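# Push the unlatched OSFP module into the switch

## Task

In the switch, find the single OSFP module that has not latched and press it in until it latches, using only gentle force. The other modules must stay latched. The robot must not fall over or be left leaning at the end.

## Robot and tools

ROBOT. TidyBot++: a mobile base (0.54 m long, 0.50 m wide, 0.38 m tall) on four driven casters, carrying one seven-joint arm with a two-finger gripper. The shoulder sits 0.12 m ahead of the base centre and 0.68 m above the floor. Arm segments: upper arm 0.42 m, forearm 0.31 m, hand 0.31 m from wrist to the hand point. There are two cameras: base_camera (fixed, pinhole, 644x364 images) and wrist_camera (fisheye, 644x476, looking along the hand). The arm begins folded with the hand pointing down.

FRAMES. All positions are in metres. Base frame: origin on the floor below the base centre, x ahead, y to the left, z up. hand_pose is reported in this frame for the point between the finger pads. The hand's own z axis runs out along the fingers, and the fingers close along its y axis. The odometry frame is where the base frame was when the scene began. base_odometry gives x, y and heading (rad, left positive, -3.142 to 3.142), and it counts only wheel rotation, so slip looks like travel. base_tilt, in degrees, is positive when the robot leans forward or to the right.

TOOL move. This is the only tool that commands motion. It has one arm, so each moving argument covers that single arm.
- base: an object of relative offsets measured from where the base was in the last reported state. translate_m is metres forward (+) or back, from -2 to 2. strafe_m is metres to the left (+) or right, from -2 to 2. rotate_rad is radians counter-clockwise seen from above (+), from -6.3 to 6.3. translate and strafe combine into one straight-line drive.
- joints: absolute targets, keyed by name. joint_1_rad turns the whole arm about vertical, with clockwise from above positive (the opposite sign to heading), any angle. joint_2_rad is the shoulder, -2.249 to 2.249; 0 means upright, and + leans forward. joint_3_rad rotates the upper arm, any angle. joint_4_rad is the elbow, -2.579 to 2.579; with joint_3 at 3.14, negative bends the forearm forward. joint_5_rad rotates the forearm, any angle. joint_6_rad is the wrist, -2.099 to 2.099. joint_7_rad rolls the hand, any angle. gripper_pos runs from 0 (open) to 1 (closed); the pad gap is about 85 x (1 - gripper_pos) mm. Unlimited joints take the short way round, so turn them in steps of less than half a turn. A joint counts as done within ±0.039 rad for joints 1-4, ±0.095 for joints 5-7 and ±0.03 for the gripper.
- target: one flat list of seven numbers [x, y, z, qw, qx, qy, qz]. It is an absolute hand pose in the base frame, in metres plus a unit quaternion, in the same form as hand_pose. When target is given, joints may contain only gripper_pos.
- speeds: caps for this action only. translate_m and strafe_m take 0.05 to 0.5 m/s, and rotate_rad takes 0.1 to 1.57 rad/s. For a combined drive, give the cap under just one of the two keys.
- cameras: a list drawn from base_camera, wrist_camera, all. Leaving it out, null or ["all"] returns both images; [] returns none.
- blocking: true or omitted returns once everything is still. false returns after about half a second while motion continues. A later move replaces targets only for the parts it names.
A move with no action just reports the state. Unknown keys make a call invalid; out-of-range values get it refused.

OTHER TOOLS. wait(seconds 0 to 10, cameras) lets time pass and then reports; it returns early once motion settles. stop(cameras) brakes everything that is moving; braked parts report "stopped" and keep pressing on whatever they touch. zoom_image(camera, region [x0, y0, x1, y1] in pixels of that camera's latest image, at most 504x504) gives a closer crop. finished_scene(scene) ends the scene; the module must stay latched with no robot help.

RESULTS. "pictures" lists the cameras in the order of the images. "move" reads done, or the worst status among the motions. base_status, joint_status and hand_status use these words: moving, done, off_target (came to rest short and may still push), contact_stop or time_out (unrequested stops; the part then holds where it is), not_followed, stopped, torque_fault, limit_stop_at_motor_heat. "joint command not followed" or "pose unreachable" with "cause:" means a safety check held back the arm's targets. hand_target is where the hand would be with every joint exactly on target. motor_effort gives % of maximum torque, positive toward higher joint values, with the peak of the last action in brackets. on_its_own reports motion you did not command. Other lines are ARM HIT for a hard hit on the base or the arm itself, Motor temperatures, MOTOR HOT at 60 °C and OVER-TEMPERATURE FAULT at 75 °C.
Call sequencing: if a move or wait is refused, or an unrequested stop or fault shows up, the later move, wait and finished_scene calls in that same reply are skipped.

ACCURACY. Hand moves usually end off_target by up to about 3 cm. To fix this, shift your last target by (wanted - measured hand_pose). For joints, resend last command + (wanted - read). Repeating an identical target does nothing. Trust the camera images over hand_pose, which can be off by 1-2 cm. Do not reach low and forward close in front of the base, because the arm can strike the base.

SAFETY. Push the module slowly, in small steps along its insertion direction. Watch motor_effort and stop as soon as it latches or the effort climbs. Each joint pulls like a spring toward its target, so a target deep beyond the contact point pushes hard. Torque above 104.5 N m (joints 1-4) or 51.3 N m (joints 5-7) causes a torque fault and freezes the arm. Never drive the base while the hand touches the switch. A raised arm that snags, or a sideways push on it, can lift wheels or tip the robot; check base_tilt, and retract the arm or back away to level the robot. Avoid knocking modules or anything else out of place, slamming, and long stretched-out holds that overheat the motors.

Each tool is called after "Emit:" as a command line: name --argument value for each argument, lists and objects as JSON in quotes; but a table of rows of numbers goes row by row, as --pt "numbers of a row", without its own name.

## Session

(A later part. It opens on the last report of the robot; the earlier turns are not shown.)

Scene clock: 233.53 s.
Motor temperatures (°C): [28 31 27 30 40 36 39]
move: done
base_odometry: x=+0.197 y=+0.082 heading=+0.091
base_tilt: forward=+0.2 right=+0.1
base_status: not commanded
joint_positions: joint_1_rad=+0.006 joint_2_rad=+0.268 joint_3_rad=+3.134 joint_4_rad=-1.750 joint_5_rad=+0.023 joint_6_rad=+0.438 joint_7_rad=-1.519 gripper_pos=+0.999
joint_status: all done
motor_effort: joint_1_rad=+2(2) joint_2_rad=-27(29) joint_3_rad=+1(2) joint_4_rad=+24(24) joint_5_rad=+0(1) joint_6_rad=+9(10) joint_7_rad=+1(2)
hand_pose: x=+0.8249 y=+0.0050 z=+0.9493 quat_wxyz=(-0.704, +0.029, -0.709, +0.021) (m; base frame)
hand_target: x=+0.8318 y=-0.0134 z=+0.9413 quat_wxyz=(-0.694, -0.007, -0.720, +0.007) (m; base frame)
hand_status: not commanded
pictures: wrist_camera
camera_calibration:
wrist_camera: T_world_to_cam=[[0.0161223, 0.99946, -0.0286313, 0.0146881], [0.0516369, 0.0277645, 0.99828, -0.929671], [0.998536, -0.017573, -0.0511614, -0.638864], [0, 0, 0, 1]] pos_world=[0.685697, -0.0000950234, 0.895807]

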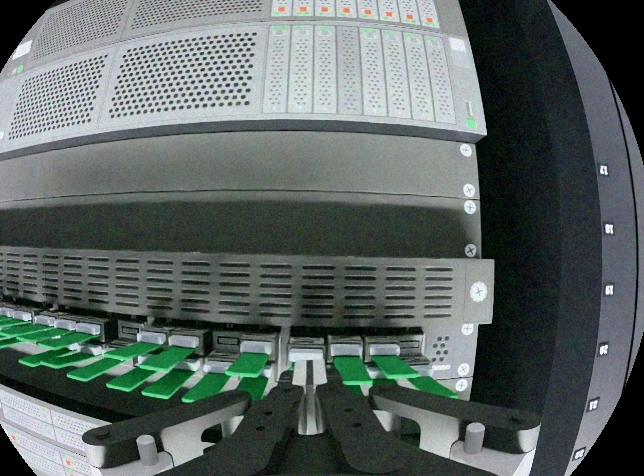

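Emit:
move --joints '{"joint_1_rad": 0.03}' --cameras '["wrist_camera"]'

Emit:
zoom_image --camera "wrist_camera" --region '[250, 310, 370, 382]'

Scene clock: 236.73 s.
Motor temperatures (°C): [28 31 27 30 40 36 39]
move: done
base_odometry: x=+0.197 y=+0.082 heading=+0.091
base_tilt: forward=+0.2 right=+0.1
base_status: not commanded
joint_positions: joint_1_rad=+0.007 joint_2_rad=+0.268 joint_3_rad=+3.134 joint_4_rad=-1.750 joint_5_rad=+0.023 joint_6_rad=+0.438 joint_7_rad=-1.519 gripper_pos=+0.999
joint_status: all done
motor_effort: joint_1_rad=+3(3) joint_2_rad=-28(28) joint_3_rad=+3(3) joint_4_rad=+24(24) joint_5_rad=+0(0) joint_6_rad=+9(10) joint_7_rad=+2(2)
hand_pose: x=+0.8249 y=+0.0043 z=+0.9493 quat_wxyz=(-0.704, +0.029, -0.709, +0.021) (m; base frame)
hand_target: x=+0.8317 y=-0.0190 z=+0.9413 quat_wxyz=(-0.694, -0.010, -0.720, +0.010) (m; base frame)
hand_status: not commanded
pictures: wrist_camera
camera_calibration:
wrist_camera: T_world_to_cam=[[0.0170916, 0.999444, -0.0286313, 0.0145727], [0.0516638, 0.0277145, 0.99828, -0.929674], [0.998518, -0.0185414, -0.0511614, -0.638862], [0, 0, 0, 1]] pos_world=[0.685697, -0.000644611, 0.895807]

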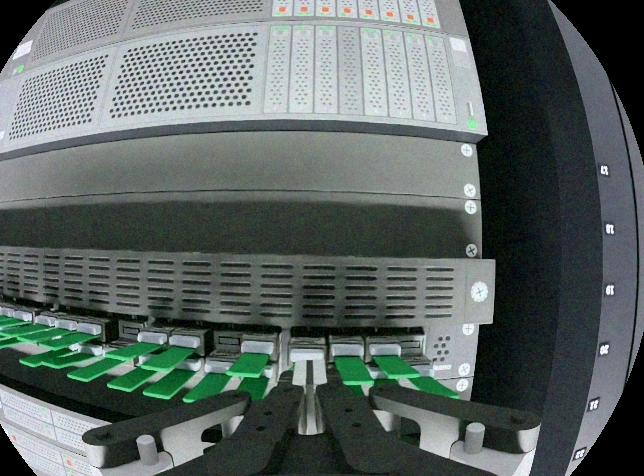

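Scaled by 4.200.

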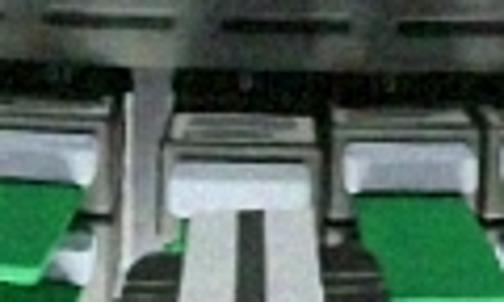

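Emit:
move --joints '{"joint_1_rad": 0.035}' --cameras '["wrist_camera"]'

Emit:
zoom_image --camera "wrist_camera" --region '[250, 310, 370, 382]'

Scene clock: 252.80 s.
Motor temperatures (°C): [28 31 27 30 40 36 39]
move: done
base_odometry: x=+0.197 y=+0.082 heading=+0.091
base_tilt: forward=+0.2 right=+0.1
base_status: not commanded
joint_positions: joint_1_rad=+0.008 joint_2_rad=+0.268 joint_3_rad=+3.134 joint_4_rad=-1.750 joint_5_rad=+0.023 joint_6_rad=+0.438 joint_7_rad=-1.519 gripper_pos=+0.999
joint_status: all done
motor_effort: joint_1_rad=+3(3) joint_2_rad=-27(28) joint_3_rad=+2(3) joint_4_rad=+25(25) joint_5_rad=+0(0) joint_6_rad=+9(10) joint_7_rad=+2(2)
hand_pose: x=+0.8249 y=+0.0039 z=+0.9493 quat_wxyz=(-0.704, +0.028, -0.709, +0.021) (m; base frame)
hand_target: x=+0.8316 y=-0.0226 z=+0.9413 quat_wxyz=(-0.694, -0.012, -0.720, +0.012) (m; base frame)
hand_status: not commanded
pictures: wrist_camera
camera_calibration:
wrist_camera: T_world_to_cam=[[0.0177671, 0.999432, -0.0286313, 0.0144924], [0.0516826, 0.0276795, 0.99828, -0.929677], [0.998506, -0.0192163, -0.0511614, -0.638861], [0, 0, 0, 1]] pos_world=[0.685697, -0.00102766, 0.895807]

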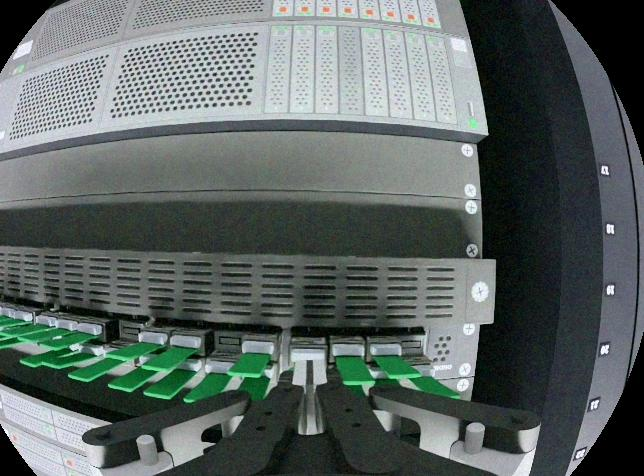

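Scaled by 4.200.

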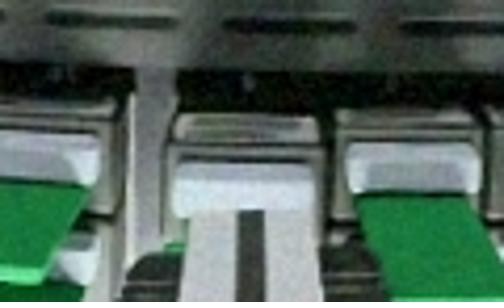

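Emit:
move --base '{"translate_m": 0.016}' --speeds '{"translate_m": 0.05}' --cameras '["wrist_camera"]'

Emit:
zoom_image --camera "wrist_camera" --region '[250, 310, 370, 382]'

Scene clock: 259.53 s.
Motor temperatures (°C): [28 31 27 30 40 36 39]
move: done
base_odometry: x=+0.213 y=+0.083 heading=+0.091
base_tilt: forward=+0.2 right=+0.1
base_status: done
joint_positions: joint_1_rad=+0.008 joint_2_rad=+0.266 joint_3_rad=+3.132 joint_4_rad=-1.749 joint_5_rad=+0.023 joint_6_rad=+0.438 joint_7_rad=-1.519 gripper_pos=+0.999
joint_status: not commanded
motor_effort: joint_1_rad=+3(5) joint_2_rad=-23(28) joint_3_rad=+2(3) joint_4_rad=+22(25) joint_5_rad=+0(1) joint_6_rad=+8(10) joint_7_rad=+2(2)
hand_pose: x=+0.8245 y=+0.0045 z=+0.9509 quat_wxyz=(-0.705, +0.029, -0.709, +0.021) (m; base frame)
hand_target: x=+0.8316 y=-0.0226 z=+0.9413 quat_wxyz=(-0.694, -0.012, -0.720, +0.012) (m; base frame)
hand_status: not commanded
pictures: wrist_camera
camera_calibration:
wrist_camera: T_world_to_cam=[[0.0167363, 0.999462, -0.0281947, 0.0142941], [0.0493325, 0.0273389, 0.998408, -0.92943], [0.998642, -0.0181005, -0.0488485, -0.640704], [0, 0, 0, 1]] pos_world=[0.685446, -0.000473922, 0.897056]

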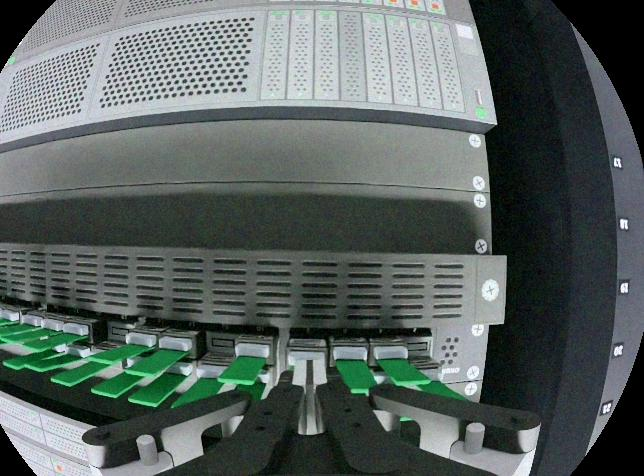

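Scaled by 4.200.

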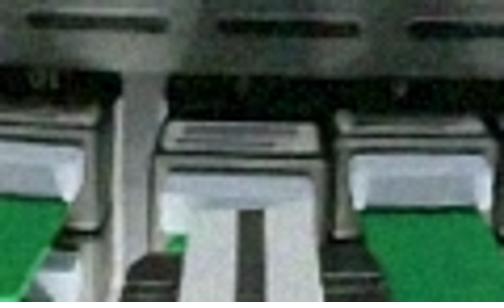

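Emit:
move --base '{"translate_m": 0.006}' --speeds '{"translate_m": 0.05}' --cameras '["wrist_camera"]'

Emit:
zoom_image --camera "wrist_camera" --region '[250, 310, 370, 382]'

Scene clock: 262.73 s.
Motor temperatures (°C): [28 31 27 30 40 36 39]
move: done
base_odometry: x=+0.219 y=+0.083 heading=+0.091
base_tilt: forward=+0.2 right=+0.1
base_status: done
joint_positions: joint_1_rad=+0.008 joint_2_rad=+0.263 joint_3_rad=+3.132 joint_4_rad=-1.749 joint_5_rad=+0.023 joint_6_rad=+0.438 joint_7_rad=-1.519 gripper_pos=+0.999
joint_status: not commanded
motor_effort: joint_1_rad=+3(5) joint_2_rad=-22(24) joint_3_rad=+2(4) joint_4_rad=+22(25) joint_5_rad=+0(1) joint_6_rad=+7(10) joint_7_rad=+2(2)
hand_pose: x=+0.8238 y=+0.0049 z=+0.9529 quat_wxyz=(-0.706, +0.029, -0.708, +0.021) (m; base frame)
hand_target: x=+0.8316 y=-0.0226 z=+0.9413 quat_wxyz=(-0.694, -0.012, -0.720, +0.012) (m; base frame)
hand_status: not commanded
pictures: wrist_camera
camera_calibration:
wrist_camera: T_world_to_cam=[[0.0163333, 0.999473, -0.0280426, 0.0142395], [0.0465937, 0.027255, 0.998542, -0.92924], [0.99878, -0.0176161, -0.046124, -0.642549], [0, 0, 0, 1]] pos_world=[0.68483, -0.000224762, 0.898648]

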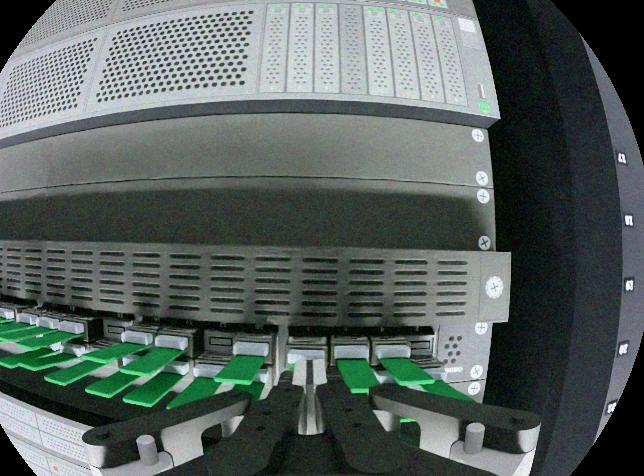

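Scaled by 4.200.

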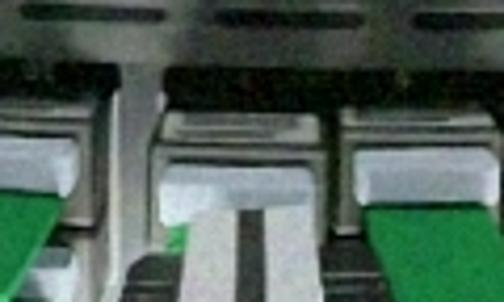

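Emit:
move --base '{"translate_m": 0.004}' --speeds '{"translate_m": 0.05}' --joints '{"joint_2_rad": 0.29}' --cameras '["wrist_camera"]'

Emit:
zoom_image --camera "wrist_camera" --region '[250, 310, 370, 382]'

Scene clock: 267.93 s.
Motor temperatures (°C): [28 31 27 30 40 36 39]
move: done
base_odometry: x=+0.222 y=+0.084 heading=+0.091
base_tilt: forward=+0.2 right=+0.1
base_status: done
joint_positions: joint_1_rad=+0.008 joint_2_rad=+0.262 joint_3_rad=+3.131 joint_4_rad=-1.750 joint_5_rad=+0.023 joint_6_rad=+0.438 joint_7_rad=-1.519 gripper_pos=+0.999
joint_status: all done
motor_effort: joint_1_rad=+3(4) joint_2_rad=-20(23) joint_3_rad=+2(4) joint_4_rad=+25(27) joint_5_rad=+0(1) joint_6_rad=+8(9) joint_7_rad=+1(2)
hand_pose: x=+0.8234 y=+0.0051 z=+0.9528 quat_wxyz=(-0.706, +0.029, -0.708, +0.020) (m; base frame)
hand_target: x=+0.8336 y=-0.0227 z=+0.9356 quat_wxyz=(-0.691, -0.012, -0.723, +0.012) (m; base frame)
hand_status: not commanded
pictures: wrist_camera
camera_calibration:
wrist_camera: T_world_to_cam=[[0.0158994, 0.999483, -0.0279374, 0.0142329], [0.0469397, 0.027164, 0.998528, -0.929438], [0.998771, -0.0171874, -0.0464835, -0.64181], [0, 0, 0, 1]] pos_world=[0.684422, -0.0000092483, 0.898634]

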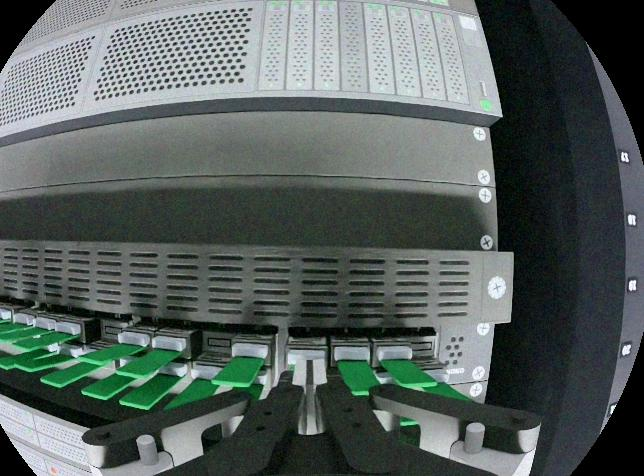

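Scaled by 4.200.

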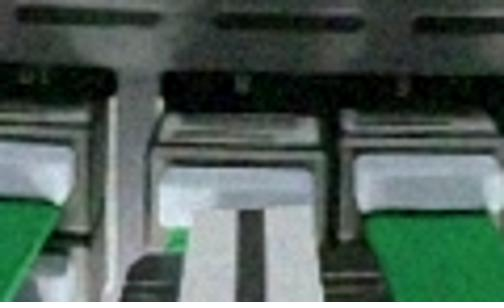

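Emit:
move --base '{"translate_m": 0.004}' --speeds '{"translate_m": 0.05}' --joints '{"joint_2_rad": 0.294}' --cameras '["wrist_camera"]'

Emit:
zoom_image --camera "wrist_camera" --region '[250, 310, 370, 382]'

Scene clock: 271.03 s.
Motor temperatures (°C): [28 31 27 30 40 36 39]
move: off_target
base_odometry: x=+0.226 y=+0.084 heading=+0.091
base_tilt: forward=+0.2 right=+0.1
base_status: done
joint_positions: joint_1_rad=+0.008 joint_2_rad=+0.254 joint_3_rad=+3.131 joint_4_rad=-1.760 joint_5_rad=+0.023 joint_6_rad=+0.438 joint_7_rad=-1.519 gripper_pos=+0.999
joint_status: joint_2_rad off_target (ended at +0.254, target +0.294)
motor_effort: joint_1_rad=+3(4) joint_2_rad=-19(21) joint_3_rad=+3(3) joint_4_rad=+25(30) joint_5_rad=+0(0) joint_6_rad=+7(9) joint_7_rad=+2(2)
hand_pose: x=+0.8200 y=+0.0052 z=+0.9526 quat_wxyz=(-0.705, +0.029, -0.708, +0.020) (m; base frame)
hand_target: x=+0.8347 y=-0.0227 z=+0.9327 quat_wxyz=(-0.689, -0.012, -0.724, +0.012) (m; base frame)
hand_status: not commanded
pictures: wrist_camera
camera_calibration:
wrist_camera: T_world_to_cam=[[0.0157712, 0.999482, -0.0280435, 0.0144263], [0.048952, 0.0272415, 0.99843, -0.930641], [0.998677, -0.0171192, -0.048497, -0.636397], [0, 0, 0, 1]] pos_world=[0.680884, 0.000038616, 0.898721]

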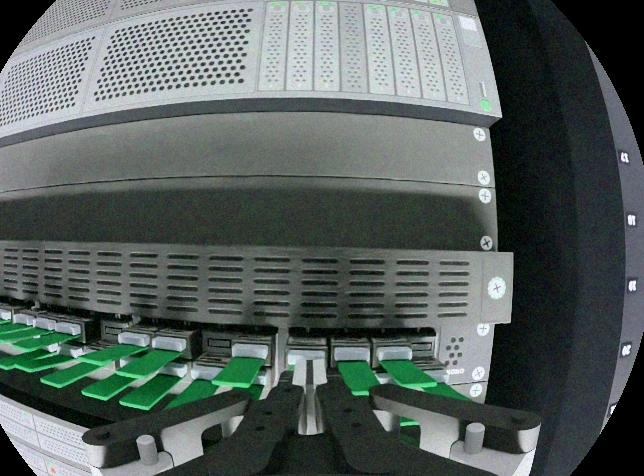

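Scaled by 4.200.

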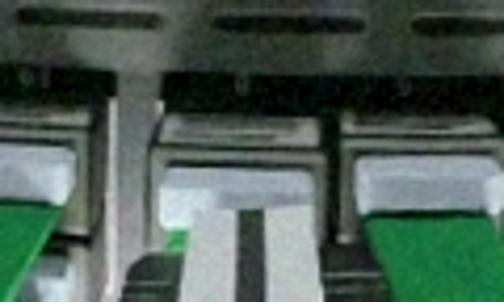

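Emit:
zoom_image --camera "wrist_camera" --region '[230, 330, 310, 370]'

Emit:
zoom_image --camera "wrist_camera" --region '[300, 330, 380, 370]'

Scaled by 6.300.

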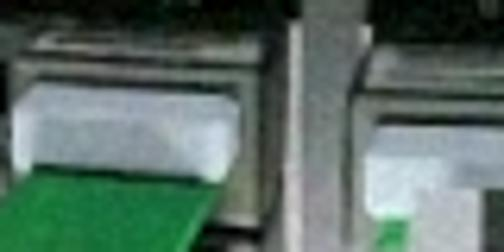

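Scaled by 6.300.

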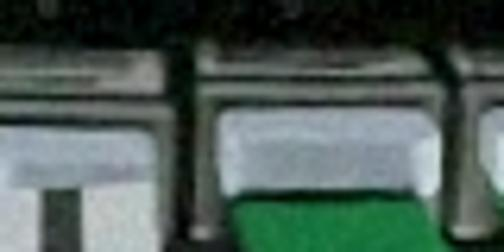

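Emit:
zoom_image --camera "wrist_camera" --region '[360, 330, 440, 370]'

Emit:
zoom_image --camera "wrist_camera" --region '[270, 345, 350, 385]'

Scaled by 6.300.

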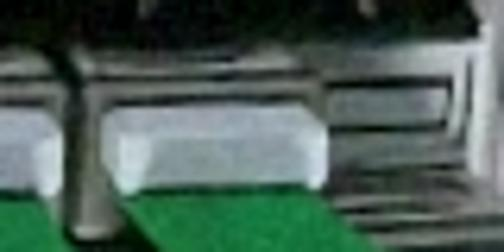

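Scaled by 6.300.

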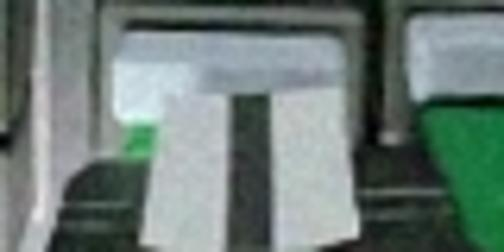

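Emit:
move --base '{"translate_m": 0.004}' --speeds '{"translate_m": 0.05}' --cameras '["wrist_camera"]'

Emit:
zoom_image --camera "wrist_camera" --region '[230, 330, 310, 370]'

Emit:
zoom_image --camera "wrist_camera" --region '[300, 330, 380, 370]'

Scene clock: 335.73 s.
Motor temperatures (°C): [28 30 27 31 40 36 39]
move: done
base_odometry: x=+0.229 y=+0.084 heading=+0.091
base_tilt: forward=+0.2 right=+0.1
base_status: done
joint_positions: joint_1_rad=+0.008 joint_2_rad=+0.247 joint_3_rad=+3.131 joint_4_rad=-1.768 joint_5_rad=+0.023 joint_6_rad=+0.437 joint_7_rad=-1.519 gripper_pos=+0.999
joint_status: not commanded
motor_effort: joint_1_rad=+3(4) joint_2_rad=-18(20) joint_3_rad=+2(3) joint_4_rad=+27(31) joint_5_rad=+0(0) joint_6_rad=+9(10) joint_7_rad=+2(2)
hand_pose: x=+0.8168 y=+0.0053 z=+0.9525 quat_wxyz=(-0.704, +0.029, -0.709, +0.020) (m; base frame)
hand_target: x=+0.8347 y=-0.0227 z=+0.9327 quat_wxyz=(-0.689, -0.012, -0.724, +0.012) (m; base frame)
hand_status: not commanded
pictures: wrist_camera
camera_calibration:
wrist_camera: T_world_to_cam=[[0.0155716, 0.999483, -0.0281159, 0.0145968], [0.0507961, 0.0272922, 0.998336, -0.931814], [0.998588, -0.0169739, -0.0503449, -0.631435], [0, 0, 0, 1]] pos_world=[0.677649, 0.000124091, 0.898884]

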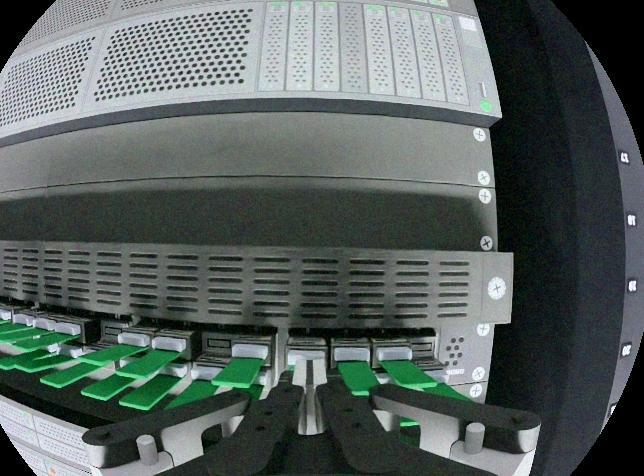

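Scaled by 6.300.

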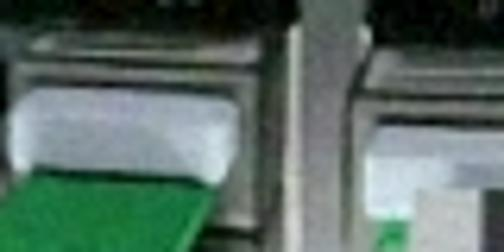

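Scaled by 6.300.

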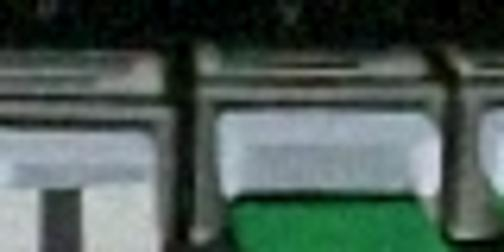

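Emit:
zoom_image --camera "wrist_camera" --region '[265, 345, 375, 405]'

Scaled by 4.582.

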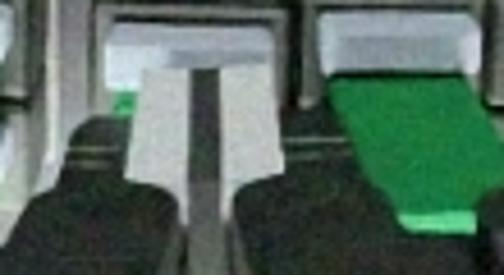

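Emit:
move --base '{"translate_m": -0.056}' --speeds '{"translate_m": 0.1}' --cameras '["wrist_camera"]'

Emit:
zoom_image --camera "wrist_camera" --region '[250, 300, 370, 372]'

Scene clock: 360.13 s.
Motor temperatures (°C): [28 30 27 31 40 36 39]
move: done
base_odometry: x=+0.174 y=+0.079 heading=+0.091
base_tilt: forward=+0.2 right=+0.1
base_status: done
joint_positions: joint_1_rad=+0.017 joint_2_rad=+0.292 joint_3_rad=+3.131 joint_4_rad=-1.750 joint_5_rad=+0.023 joint_6_rad=+0.433 joint_7_rad=-1.519 gripper_pos=+0.999
joint_status: not commanded
on_its_own: joint_2_rad moved +0.045 to your old target +0.294
motor_effort: joint_1_rad=+0(3) joint_2_rad=-29(32) joint_3_rad=+0(2) joint_4_rad=+20(25) joint_5_rad=+1(1) joint_6_rad=+8(10) joint_7_rad=+1(2)
hand_pose: x=+0.8313 y=-0.0011 z=+0.9303 quat_wxyz=(-0.693, +0.026, -0.720, +0.023) (m; base frame)
hand_target: x=+0.8347 y=-0.0227 z=+0.9327 quat_wxyz=(-0.689, -0.012, -0.724, +0.012) (m; base frame)
hand_status: not commanded
pictures: wrist_camera
camera_calibration:
wrist_camera: T_world_to_cam=[[0.0236552, 0.99932, -0.028295, 0.0136022], [0.0813695, 0.0262844, 0.996337, -0.933793], [0.996403, -0.025871, -0.0806924, -0.617052], [0, 0, 0, 1]] pos_world=[0.690493, -0.00501248, 0.880966]

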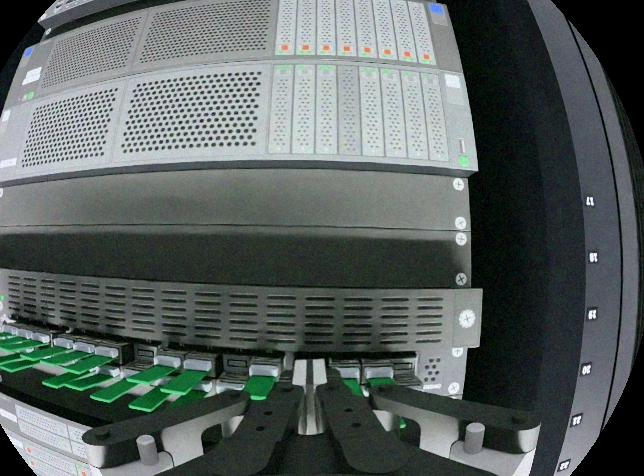

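Scaled by 4.200.

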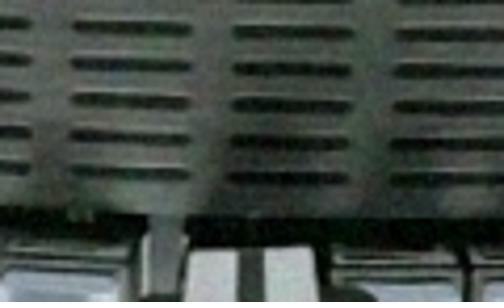

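Emit:
move --joints '{"joint_2_rad": 0.24}' --cameras '["wrist_camera"]'

Emit:
zoom_image --camera "wrist_camera" --region '[240, 320, 320, 370]'

Emit:
zoom_image --camera "wrist_camera" --region '[310, 320, 390, 370]'

Scene clock: 369.47 s.
Motor temperatures (°C): [28 30 27 31 40 36 39]
move: done
base_odometry: x=+0.174 y=+0.079 heading=+0.091
base_tilt: forward=+0.2 right=+0.1
base_status: not commanded
joint_positions: joint_1_rad=+0.017 joint_2_rad=+0.269 joint_3_rad=+3.131 joint_4_rad=-1.749 joint_5_rad=+0.023 joint_6_rad=+0.433 joint_7_rad=-1.519 gripper_pos=+0.999
joint_status: all done
motor_effort: joint_1_rad=+0(0) joint_2_rad=-29(31) joint_3_rad=-1(1) joint_4_rad=+21(22) joint_5_rad=+1(1) joint_6_rad=+8(9) joint_7_rad=+1(2)
hand_pose: x=+0.8254 y=-0.0010 z=+0.9471 quat_wxyz=(-0.702, +0.026, -0.712, +0.023) (m; base frame)
hand_target: x=+0.8201 y=-0.0222 z=+0.9710 quat_wxyz=(-0.709, -0.012, -0.705, +0.012) (m; base frame)
hand_status: not commanded
pictures: wrist_camera
camera_calibration:
wrist_camera: T_world_to_cam=[[0.0243256, 0.999309, -0.028112, 0.0133921], [0.0577228, 0.0266694, 0.997976, -0.932049], [0.998036, -0.0258991, -0.0570341, -0.633595], [0, 0, 0, 1]] pos_world=[0.685825, -0.00493506, 0.894403]

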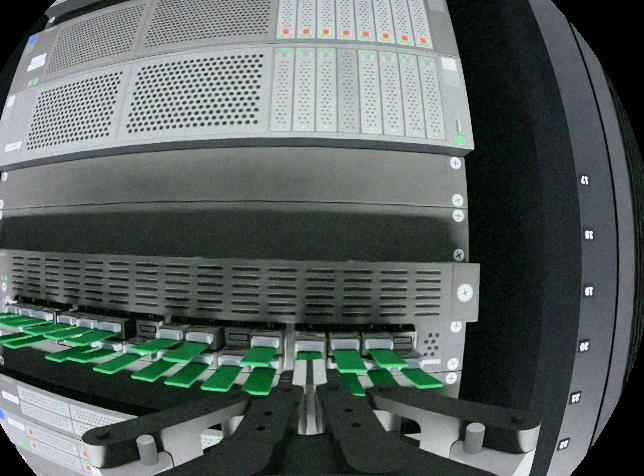

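Scaled by 6.300.

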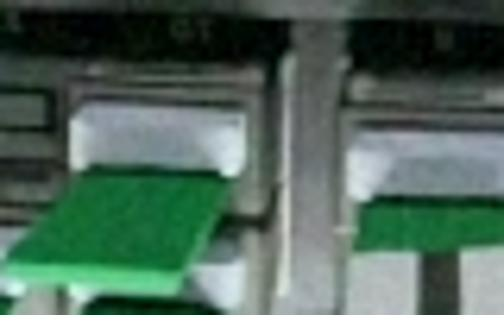

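Scaled by 6.300.

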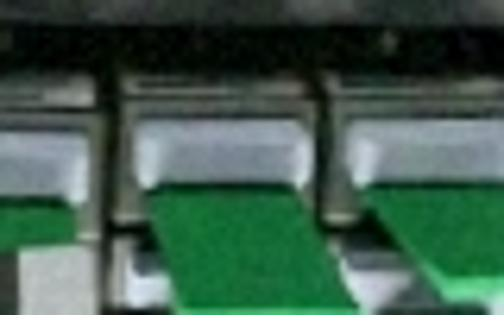

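Emit:
move --base '{"translate_m": 0.015}' --speeds '{"translate_m": 0.05}' --joints '{"joint_1_rad": 0.038}' --cameras '["wrist_camera"]'

Emit:
zoom_image --camera "wrist_camera" --region '[250, 320, 370, 392]'

Scene clock: 431.40 s.
Motor temperatures (°C): [28 32 27 31 40 36 39]
move: done
base_odometry: x=+0.189 y=+0.081 heading=+0.091
base_tilt: forward=+0.2 right=+0.1
base_status: done
joint_positions: joint_1_rad=+0.020 joint_2_rad=+0.260 joint_3_rad=+3.131 joint_4_rad=-1.749 joint_5_rad=+0.023 joint_6_rad=+0.433 joint_7_rad=-1.519 gripper_pos=+0.999
joint_status: all done
motor_effort: joint_1_rad=+0(2) joint_2_rad=-25(29) joint_3_rad=+0(1) joint_4_rad=+20(23) joint_5_rad=+1(1) joint_6_rad=+8(9) joint_7_rad=+2(2)
hand_pose: x=+0.8229 y=-0.0034 z=+0.9538 quat_wxyz=(-0.705, +0.025, -0.708, +0.025) (m; base frame)
hand_target: x=+0.8200 y=-0.0243 z=+0.9710 quat_wxyz=(-0.709, -0.013, -0.705, +0.013) (m; base frame)
hand_status: not commanded
pictures: wrist_camera
camera_calibration:
wrist_camera: T_world_to_cam=[[0.0279682, 0.999215, -0.0280507, 0.0129162], [0.0483098, 0.0266778, 0.998476, -0.931265], [0.998441, -0.0292807, -0.0475257, -0.640151], [0, 0, 0, 1]] pos_world=[0.68378, -0.00680598, 0.899784]

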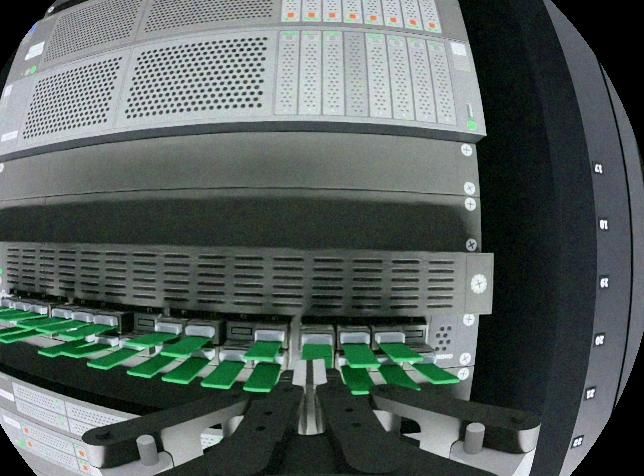

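Scaled by 4.200.

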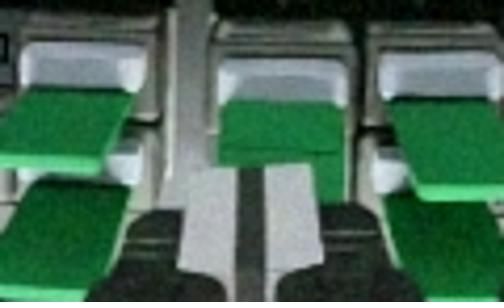

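Emit:
move --cameras '["wrist_camera"]'

Emit:
zoom_image --camera "wrist_camera" --region '[230, 300, 400, 400]'

Scene clock: 452.60 s.
Motor temperatures (°C): [28 32 27 31 40 36 39]
base_odometry: x=+0.189 y=+0.081 heading=+0.091
base_tilt: forward=+0.2 right=+0.1
base_status: done
joint_positions: joint_1_rad=+0.020 joint_2_rad=+0.260 joint_3_rad=+3.131 joint_4_rad=-1.749 joint_5_rad=+0.023 joint_6_rad=+0.433 joint_7_rad=-1.519 gripper_pos=+0.999
joint_status: all done
motor_effort: joint_1_rad=+1(2) joint_2_rad=-26(29) joint_3_rad=+0(1) joint_4_rad=+21(23) joint_5_rad=+1(1) joint_6_rad=+8(9) joint_7_rad=+1(2)
hand_pose: x=+0.8229 y=-0.0034 z=+0.9538 quat_wxyz=(-0.705, +0.025, -0.708, +0.025) (m; base frame)
hand_target: x=+0.8200 y=-0.0243 z=+0.9710 quat_wxyz=(-0.709, -0.013, -0.705, +0.013) (m; base frame)
hand_status: not commanded
pictures: wrist_camera
camera_calibration:
wrist_camera: T_world_to_cam=[[0.0279682, 0.999215, -0.0280507, 0.0129162], [0.0483098, 0.0266778, 0.998476, -0.931265], [0.998441, -0.0292807, -0.0475257, -0.640151], [0, 0, 0, 1]] pos_world=[0.68378, -0.00680598, 0.899784]

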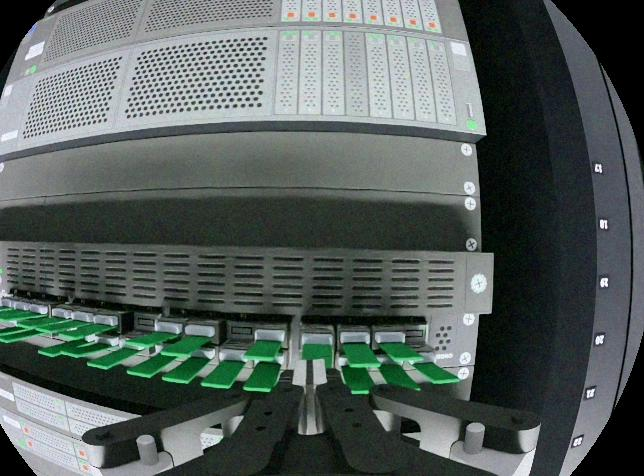

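Scaled by 2.965.

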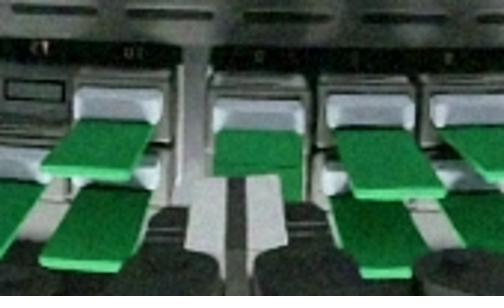

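Emit:
zoom_image --camera "wrist_camera" --region '[285, 320, 350, 380]'

Emit:
zoom_image --camera "wrist_camera" --region '[335, 320, 400, 380]'

Emit:
zoom_image --camera "wrist_camera" --region '[230, 320, 295, 380]'

Scaled by 7.754.

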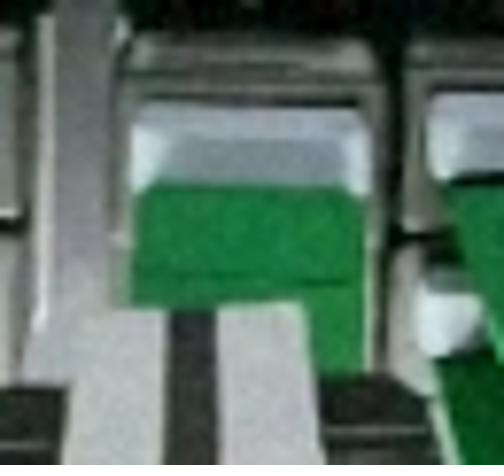

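Scaled by 7.754.

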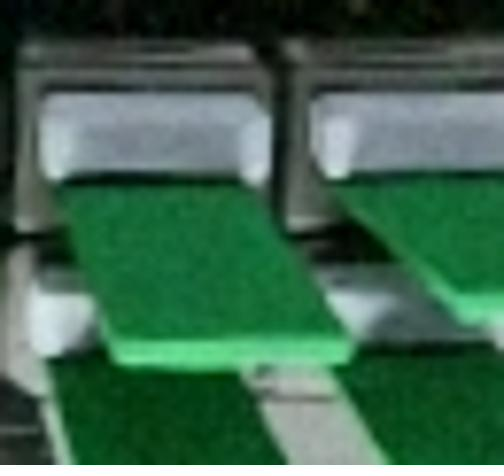

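Scaled by 7.754.

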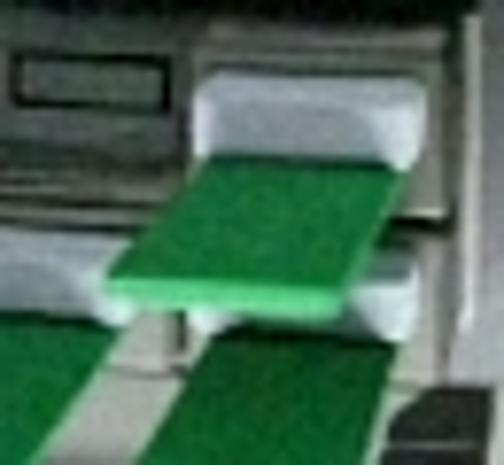

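Emit:
move --base '{"translate_m": -0.05}' --speeds '{"translate_m": 0.1}' --cameras '["wrist_camera"]'

Emit:
zoom_image --camera "wrist_camera" --region '[285, 300, 350, 360]'

Emit:
zoom_image --camera "wrist_camera" --region '[240, 290, 400, 380]'

Scene clock: 489.03 s.
Motor temperatures (°C): [28 32 27 31 40 36 39]
move: done
base_odometry: x=+0.139 y=+0.076 heading=+0.091
base_tilt: forward=+0.2 right=+0.1
base_status: done
joint_positions: joint_1_rad=+0.021 joint_2_rad=+0.259 joint_3_rad=+3.131 joint_4_rad=-1.749 joint_5_rad=+0.023 joint_6_rad=+0.433 joint_7_rad=-1.519 gripper_pos=+0.999
joint_status: not commanded
motor_effort: joint_1_rad=+0(1) joint_2_rad=-29(32) joint_3_rad=-1(2) joint_4_rad=+22(22) joint_5_rad=+1(1) joint_6_rad=+8(8) joint_7_rad=+1(2)
hand_pose: x=+0.8227 y=-0.0041 z=+0.9543 quat_wxyz=(-0.705, +0.024, -0.708, +0.025) (m; base frame)
hand_target: x=+0.8200 y=-0.0243 z=+0.9710 quat_wxyz=(-0.709, -0.013, -0.705, +0.013) (m; base frame)
hand_status: not commanded
pictures: wrist_camera
camera_calibration:
wrist_camera: T_world_to_cam=[[0.0289894, 0.999186, -0.0280486, 0.0127901], [0.047515, 0.0266512, 0.998515, -0.931171], [0.99845, -0.0302791, -0.0467038, -0.640833], [0, 0, 0, 1]] pos_world=[0.683714, -0.00736666, 0.900217]

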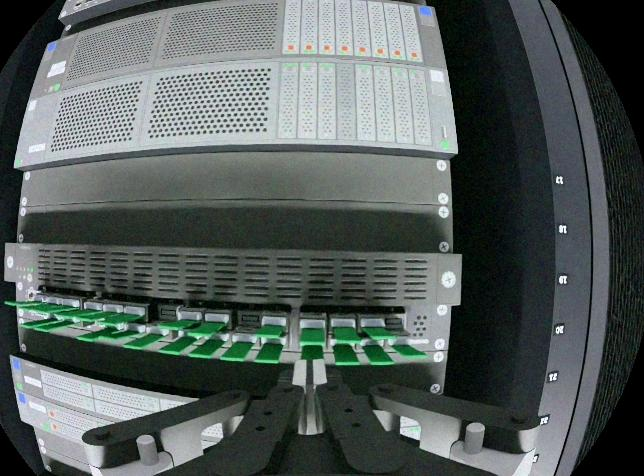

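Scaled by 7.754.

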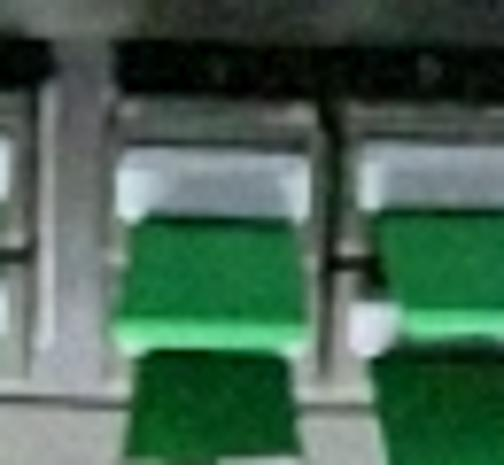

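Scaled by 3.150.

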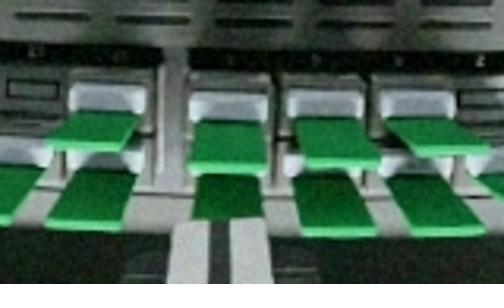

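Emit:
move --joints '{"joint_2_rad": 0.2825}' --base '{"strafe_m": 0.004}' --speeds '{"strafe_m": 0.05}' --cameras '[]'

Emit:
move --base '{"translate_m": 0.045}' --speeds '{"translate_m": 0.1}' --cameras '["wrist_camera"]'

Emit:
zoom_image --camera "wrist_camera" --region '[285, 330, 350, 390]'

Emit:
zoom_image --camera "wrist_camera" --region '[230, 310, 390, 400]'

Scene clock: 570.37 s.
Motor temperatures (°C): [28 33 27 31 40 36 39]
move: done
base_odometry: x=+0.138 y=+0.080 heading=+0.091
base_tilt: forward=+0.2 right=+0.1
base_status: done
joint_positions: joint_1_rad=+0.024 joint_2_rad=+0.281 joint_3_rad=+3.133 joint_4_rad=-1.749 joint_5_rad=+0.023 joint_6_rad=+0.433 joint_7_rad=-1.519 gripper_pos=+0.999
joint_status: all done
motor_effort: joint_1_rad=+0(3) joint_2_rad=-30(31) joint_3_rad=-1(3) joint_4_rad=+20(22) joint_5_rad=+1(1) joint_6_rad=+9(9) joint_7_rad=+1(2)
hand_pose: x=+0.8287 y=-0.0071 z=+0.9386 quat_wxyz=(-0.697, +0.023, -0.716, +0.026) (m; base frame)
hand_target: x=+0.8316 y=-0.0248 z=+0.9409 quat_wxyz=(-0.694, -0.013, -0.720, +0.013) (m; base frame)
hand_status: not commanded
pictures: none
No camera images: "cameras" was empty.

Scene clock: 571.33 s.
Motor temperatures (°C): [28 33 27 31 40 36 39]
move: done
base_odometry: x=+0.183 y=+0.084 heading=+0.091
base_tilt: forward=+0.2 right=+0.1
base_status: done
joint_positions: joint_1_rad=+0.024 joint_2_rad=+0.285 joint_3_rad=+3.133 joint_4_rad=-1.748 joint_5_rad=+0.023 joint_6_rad=+0.433 joint_7_rad=-1.519 gripper_pos=+0.999
joint_status: not commanded
motor_effort: joint_1_rad=+0(1) joint_2_rad=-30(31) joint_3_rad=+0(1) joint_4_rad=+20(21) joint_5_rad=+1(1) joint_6_rad=+8(9) joint_7_rad=+2(2)
hand_pose: x=+0.8297 y=-0.0072 z=+0.9360 quat_wxyz=(-0.696, +0.023, -0.717, +0.026) (m; base frame)
hand_target: x=+0.8316 y=-0.0248 z=+0.9409 quat_wxyz=(-0.694, -0.013, -0.720, +0.013) (m; base frame)
hand_status: not commanded
pictures: wrist_camera
camera_calibration:
wrist_camera: T_world_to_cam=[[0.0325314, 0.999062, -0.0285711, 0.0127214], [0.0734621, 0.0261188, 0.996956, -0.933167], [0.996767, -0.0345313, -0.0725435, -0.623149], [0, 0, 0, 1]] pos_world=[0.689273, -0.00985447, 0.885484]

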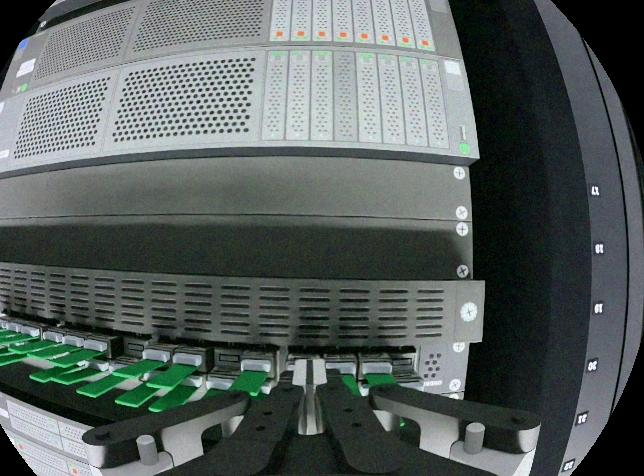

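Scaled by 7.754.

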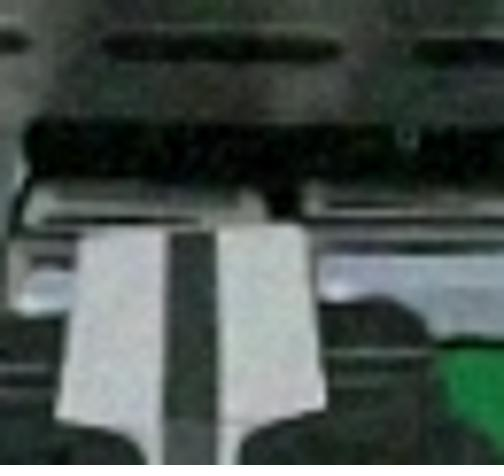

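Scaled by 3.150.

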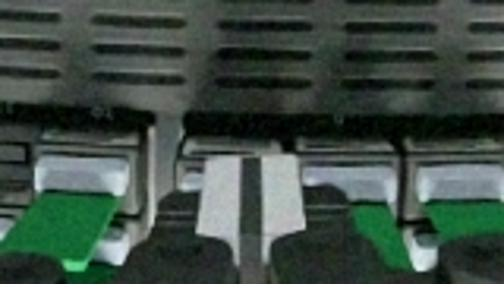

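Emit:
move --joints '{"joint_4_rad": -1.718}' --base '{"strafe_m": -0.0035}' --speeds '{"strafe_m": 0.05}' --cameras '["wrist_camera"]'

Emit:
zoom_image --camera "wrist_camera" --region '[285, 330, 350, 390]'

Emit:
zoom_image --camera "wrist_camera" --region '[230, 310, 390, 400]'

Scene clock: 583.43 s.
Motor temperatures (°C): [28 33 27 31 40 36 39]
move: done
base_odometry: x=+0.183 y=+0.081 heading=+0.091
base_tilt: forward=+0.2 right=+0.0
base_status: done
joint_positions: joint_1_rad=+0.026 joint_2_rad=+0.285 joint_3_rad=+3.134 joint_4_rad=-1.744 joint_5_rad=+0.023 joint_6_rad=+0.433 joint_7_rad=-1.519 gripper_pos=+0.999
joint_status: all done
motor_effort: joint_1_rad=+0(4) joint_2_rad=-30(32) joint_3_rad=-1(3) joint_4_rad=+21(21) joint_5_rad=+1(1) joint_6_rad=+8(9) joint_7_rad=+1(2)
hand_pose: x=+0.8304 y=-0.0096 z=+0.9388 quat_wxyz=(-0.698, +0.022, -0.716, +0.028) (m; base frame)
hand_target: x=+0.8328 y=-0.0248 z=+0.9457 quat_wxyz=(-0.696, -0.013, -0.717, +0.013) (m; base frame)
hand_status: not commanded
pictures: wrist_camera
camera_calibration:
wrist_camera: T_world_to_cam=[[0.0361534, 0.998932, -0.0287669, 0.0123558], [0.0688736, 0.0262267, 0.997281, -0.932411], [0.99697, -0.0380364, -0.0678519, -0.628354], [0, 0, 0, 1]] pos_world=[0.690222, -0.0117889, 0.887596]

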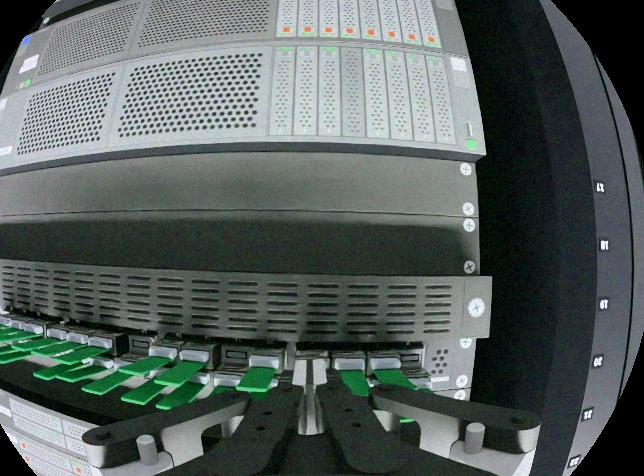

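Scaled by 7.754.

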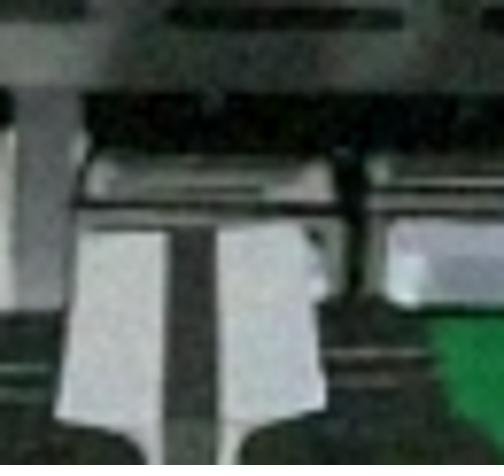

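Scaled by 3.150.

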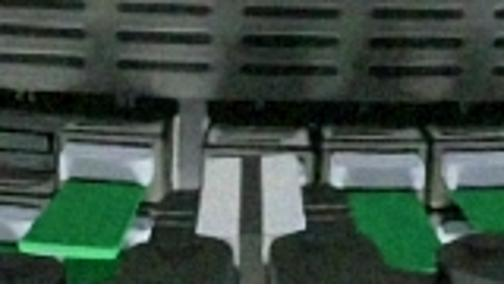

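Emit:
move --joints '{"joint_1_rad": 0.027}' --base '{"translate_m": 0.018}' --speeds '{"translate_m": 0.05}' --cameras '["wrist_camera"]'

Emit:
zoom_image --camera "wrist_camera" --region '[285, 330, 350, 390]'

Emit:
zoom_image --camera "wrist_camera" --region '[230, 310, 390, 400]'

Scene clock: 597.93 s.
Motor temperatures (°C): [28 32 27 31 40 36 39]
move: done
base_odometry: x=+0.201 y=+0.082 heading=+0.091
base_tilt: forward=+0.2 right=+0.1
base_status: done
joint_positions: joint_1_rad=+0.026 joint_2_rad=+0.286 joint_3_rad=+3.134 joint_4_rad=-1.744 joint_5_rad=+0.023 joint_6_rad=+0.433 joint_7_rad=-1.519 gripper_pos=+0.999
joint_status: all done
motor_effort: joint_1_rad=+0(1) joint_2_rad=-30(32) joint_3_rad=-1(2) joint_4_rad=+21(21) joint_5_rad=+1(1) joint_6_rad=+8(9) joint_7_rad=+2(2)
hand_pose: x=+0.8306 y=-0.0096 z=+0.9381 quat_wxyz=(-0.697, +0.022, -0.716, +0.028) (m; base frame)
hand_target: x=+0.8330 y=-0.0170 z=+0.9457 quat_wxyz=(-0.696, -0.009, -0.717, +0.009) (m; base frame)
hand_status: not commanded
pictures: wrist_camera
camera_calibration:
wrist_camera: T_world_to_cam=[[0.0361282, 0.998933, -0.0287752, 0.0123638], [0.0697526, 0.0262031, 0.99722, -0.932469], [0.99691, -0.0380349, -0.0687314, -0.627772], [0, 0, 0, 1]] pos_world=[0.690427, -0.0117943, 0.887085]

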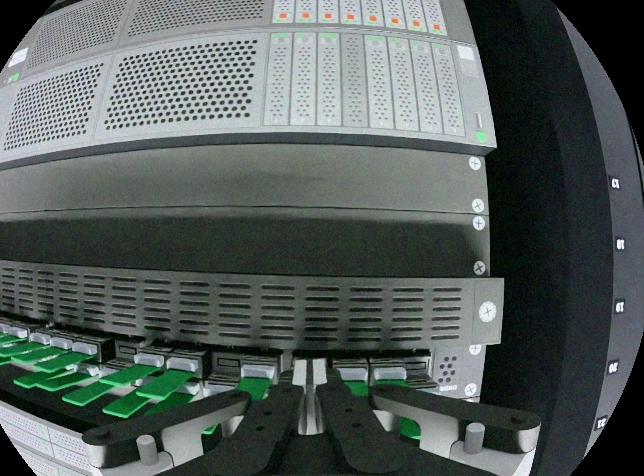

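Scaled by 7.754.

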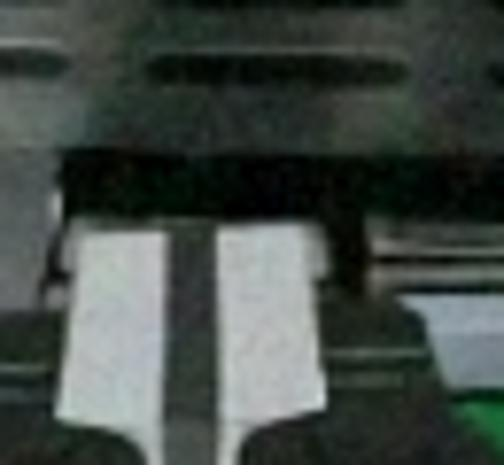

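Scaled by 3.150.

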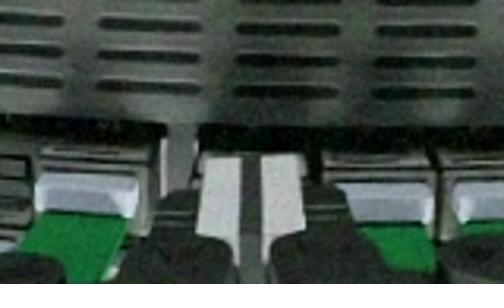

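Emit:
move --base '{"translate_m": 0.008}' --speeds '{"translate_m": 0.05}' --cameras '[]'

Emit:
move --base '{"translate_m": 0.004}' --speeds '{"translate_m": 0.05}' --cameras '["wrist_camera"]'

Emit:
zoom_image --camera "wrist_camera" --region '[230, 310, 390, 400]'

Scene clock: 604.47 s.
Motor temperatures (°C): [28 32 27 31 40 36 39]
move: done
base_odometry: x=+0.209 y=+0.083 heading=+0.092
base_tilt: forward=+0.2 right=+0.0
base_status: done
joint_positions: joint_1_rad=+0.026 joint_2_rad=+0.289 joint_3_rad=+3.134 joint_4_rad=-1.743 joint_5_rad=+0.023 joint_6_rad=+0.433 joint_7_rad=-1.519 gripper_pos=+0.999
joint_status: not commanded
motor_effort: joint_1_rad=+0(0) joint_2_rad=-29(31) joint_3_rad=+0(1) joint_4_rad=+20(22) joint_5_rad=+1(1) joint_6_rad=+8(9) joint_7_rad=+2(2)
hand_pose: x=+0.8315 y=-0.0096 z=+0.9361 quat_wxyz=(-0.696, +0.022, -0.717, +0.027) (m; base frame)
hand_target: x=+0.8330 y=-0.0170 z=+0.9457 quat_wxyz=(-0.696, -0.009, -0.717, +0.009) (m; base frame)
hand_status: not commanded
pictures: none
No camera images: "cameras" was empty.

Scene clock: 605.00 s.
Motor temperatures (°C): [28 32 27 31 40 36 39]
move: done
base_odometry: x=+0.213 y=+0.084 heading=+0.092
base_tilt: forward=+0.2 right=+0.1
base_status: done
joint_positions: joint_1_rad=+0.026 joint_2_rad=+0.289 joint_3_rad=+3.134 joint_4_rad=-1.743 joint_5_rad=+0.023 joint_6_rad=+0.433 joint_7_rad=-1.519 gripper_pos=+0.999
joint_status: not commanded
motor_effort: joint_1_rad=+0(1) joint_2_rad=-28(33) joint_3_rad=+0(2) joint_4_rad=+21(22) joint_5_rad=+1(1) joint_6_rad=+7(9) joint_7_rad=+2(2)
hand_pose: x=+0.8315 y=-0.0096 z=+0.9361 quat_wxyz=(-0.696, +0.022, -0.717, +0.027) (m; base frame)
hand_target: x=+0.8330 y=-0.0170 z=+0.9457 quat_wxyz=(-0.696, -0.009, -0.717, +0.009) (m; base frame)
hand_status: not commanded
pictures: wrist_camera
camera_calibration:
wrist_camera: T_world_to_cam=[[0.0360469, 0.998935, -0.0288005, 0.012387], [0.072594, 0.0261257, 0.997019, -0.932639], [0.99671, -0.0380302, -0.0715749, -0.625954], [0, 0, 0, 1]] pos_world=[0.691152, -0.0118132, 0.885413]

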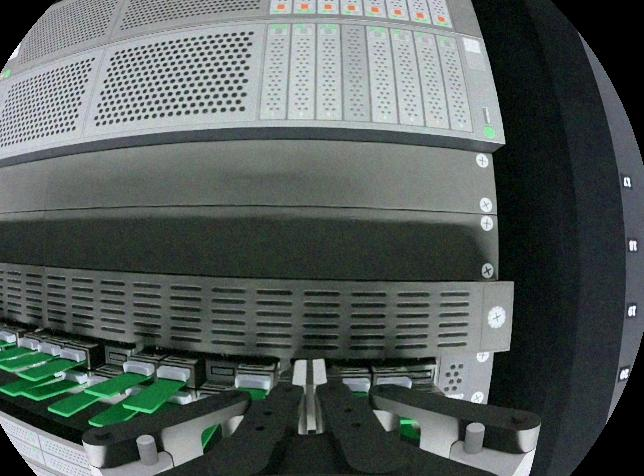

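Scaled by 3.150.

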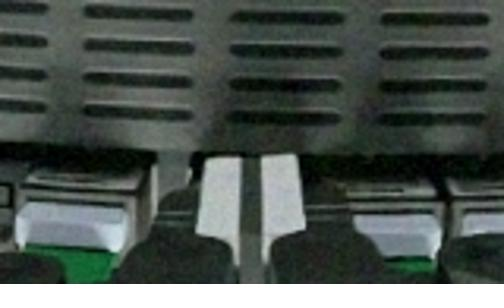

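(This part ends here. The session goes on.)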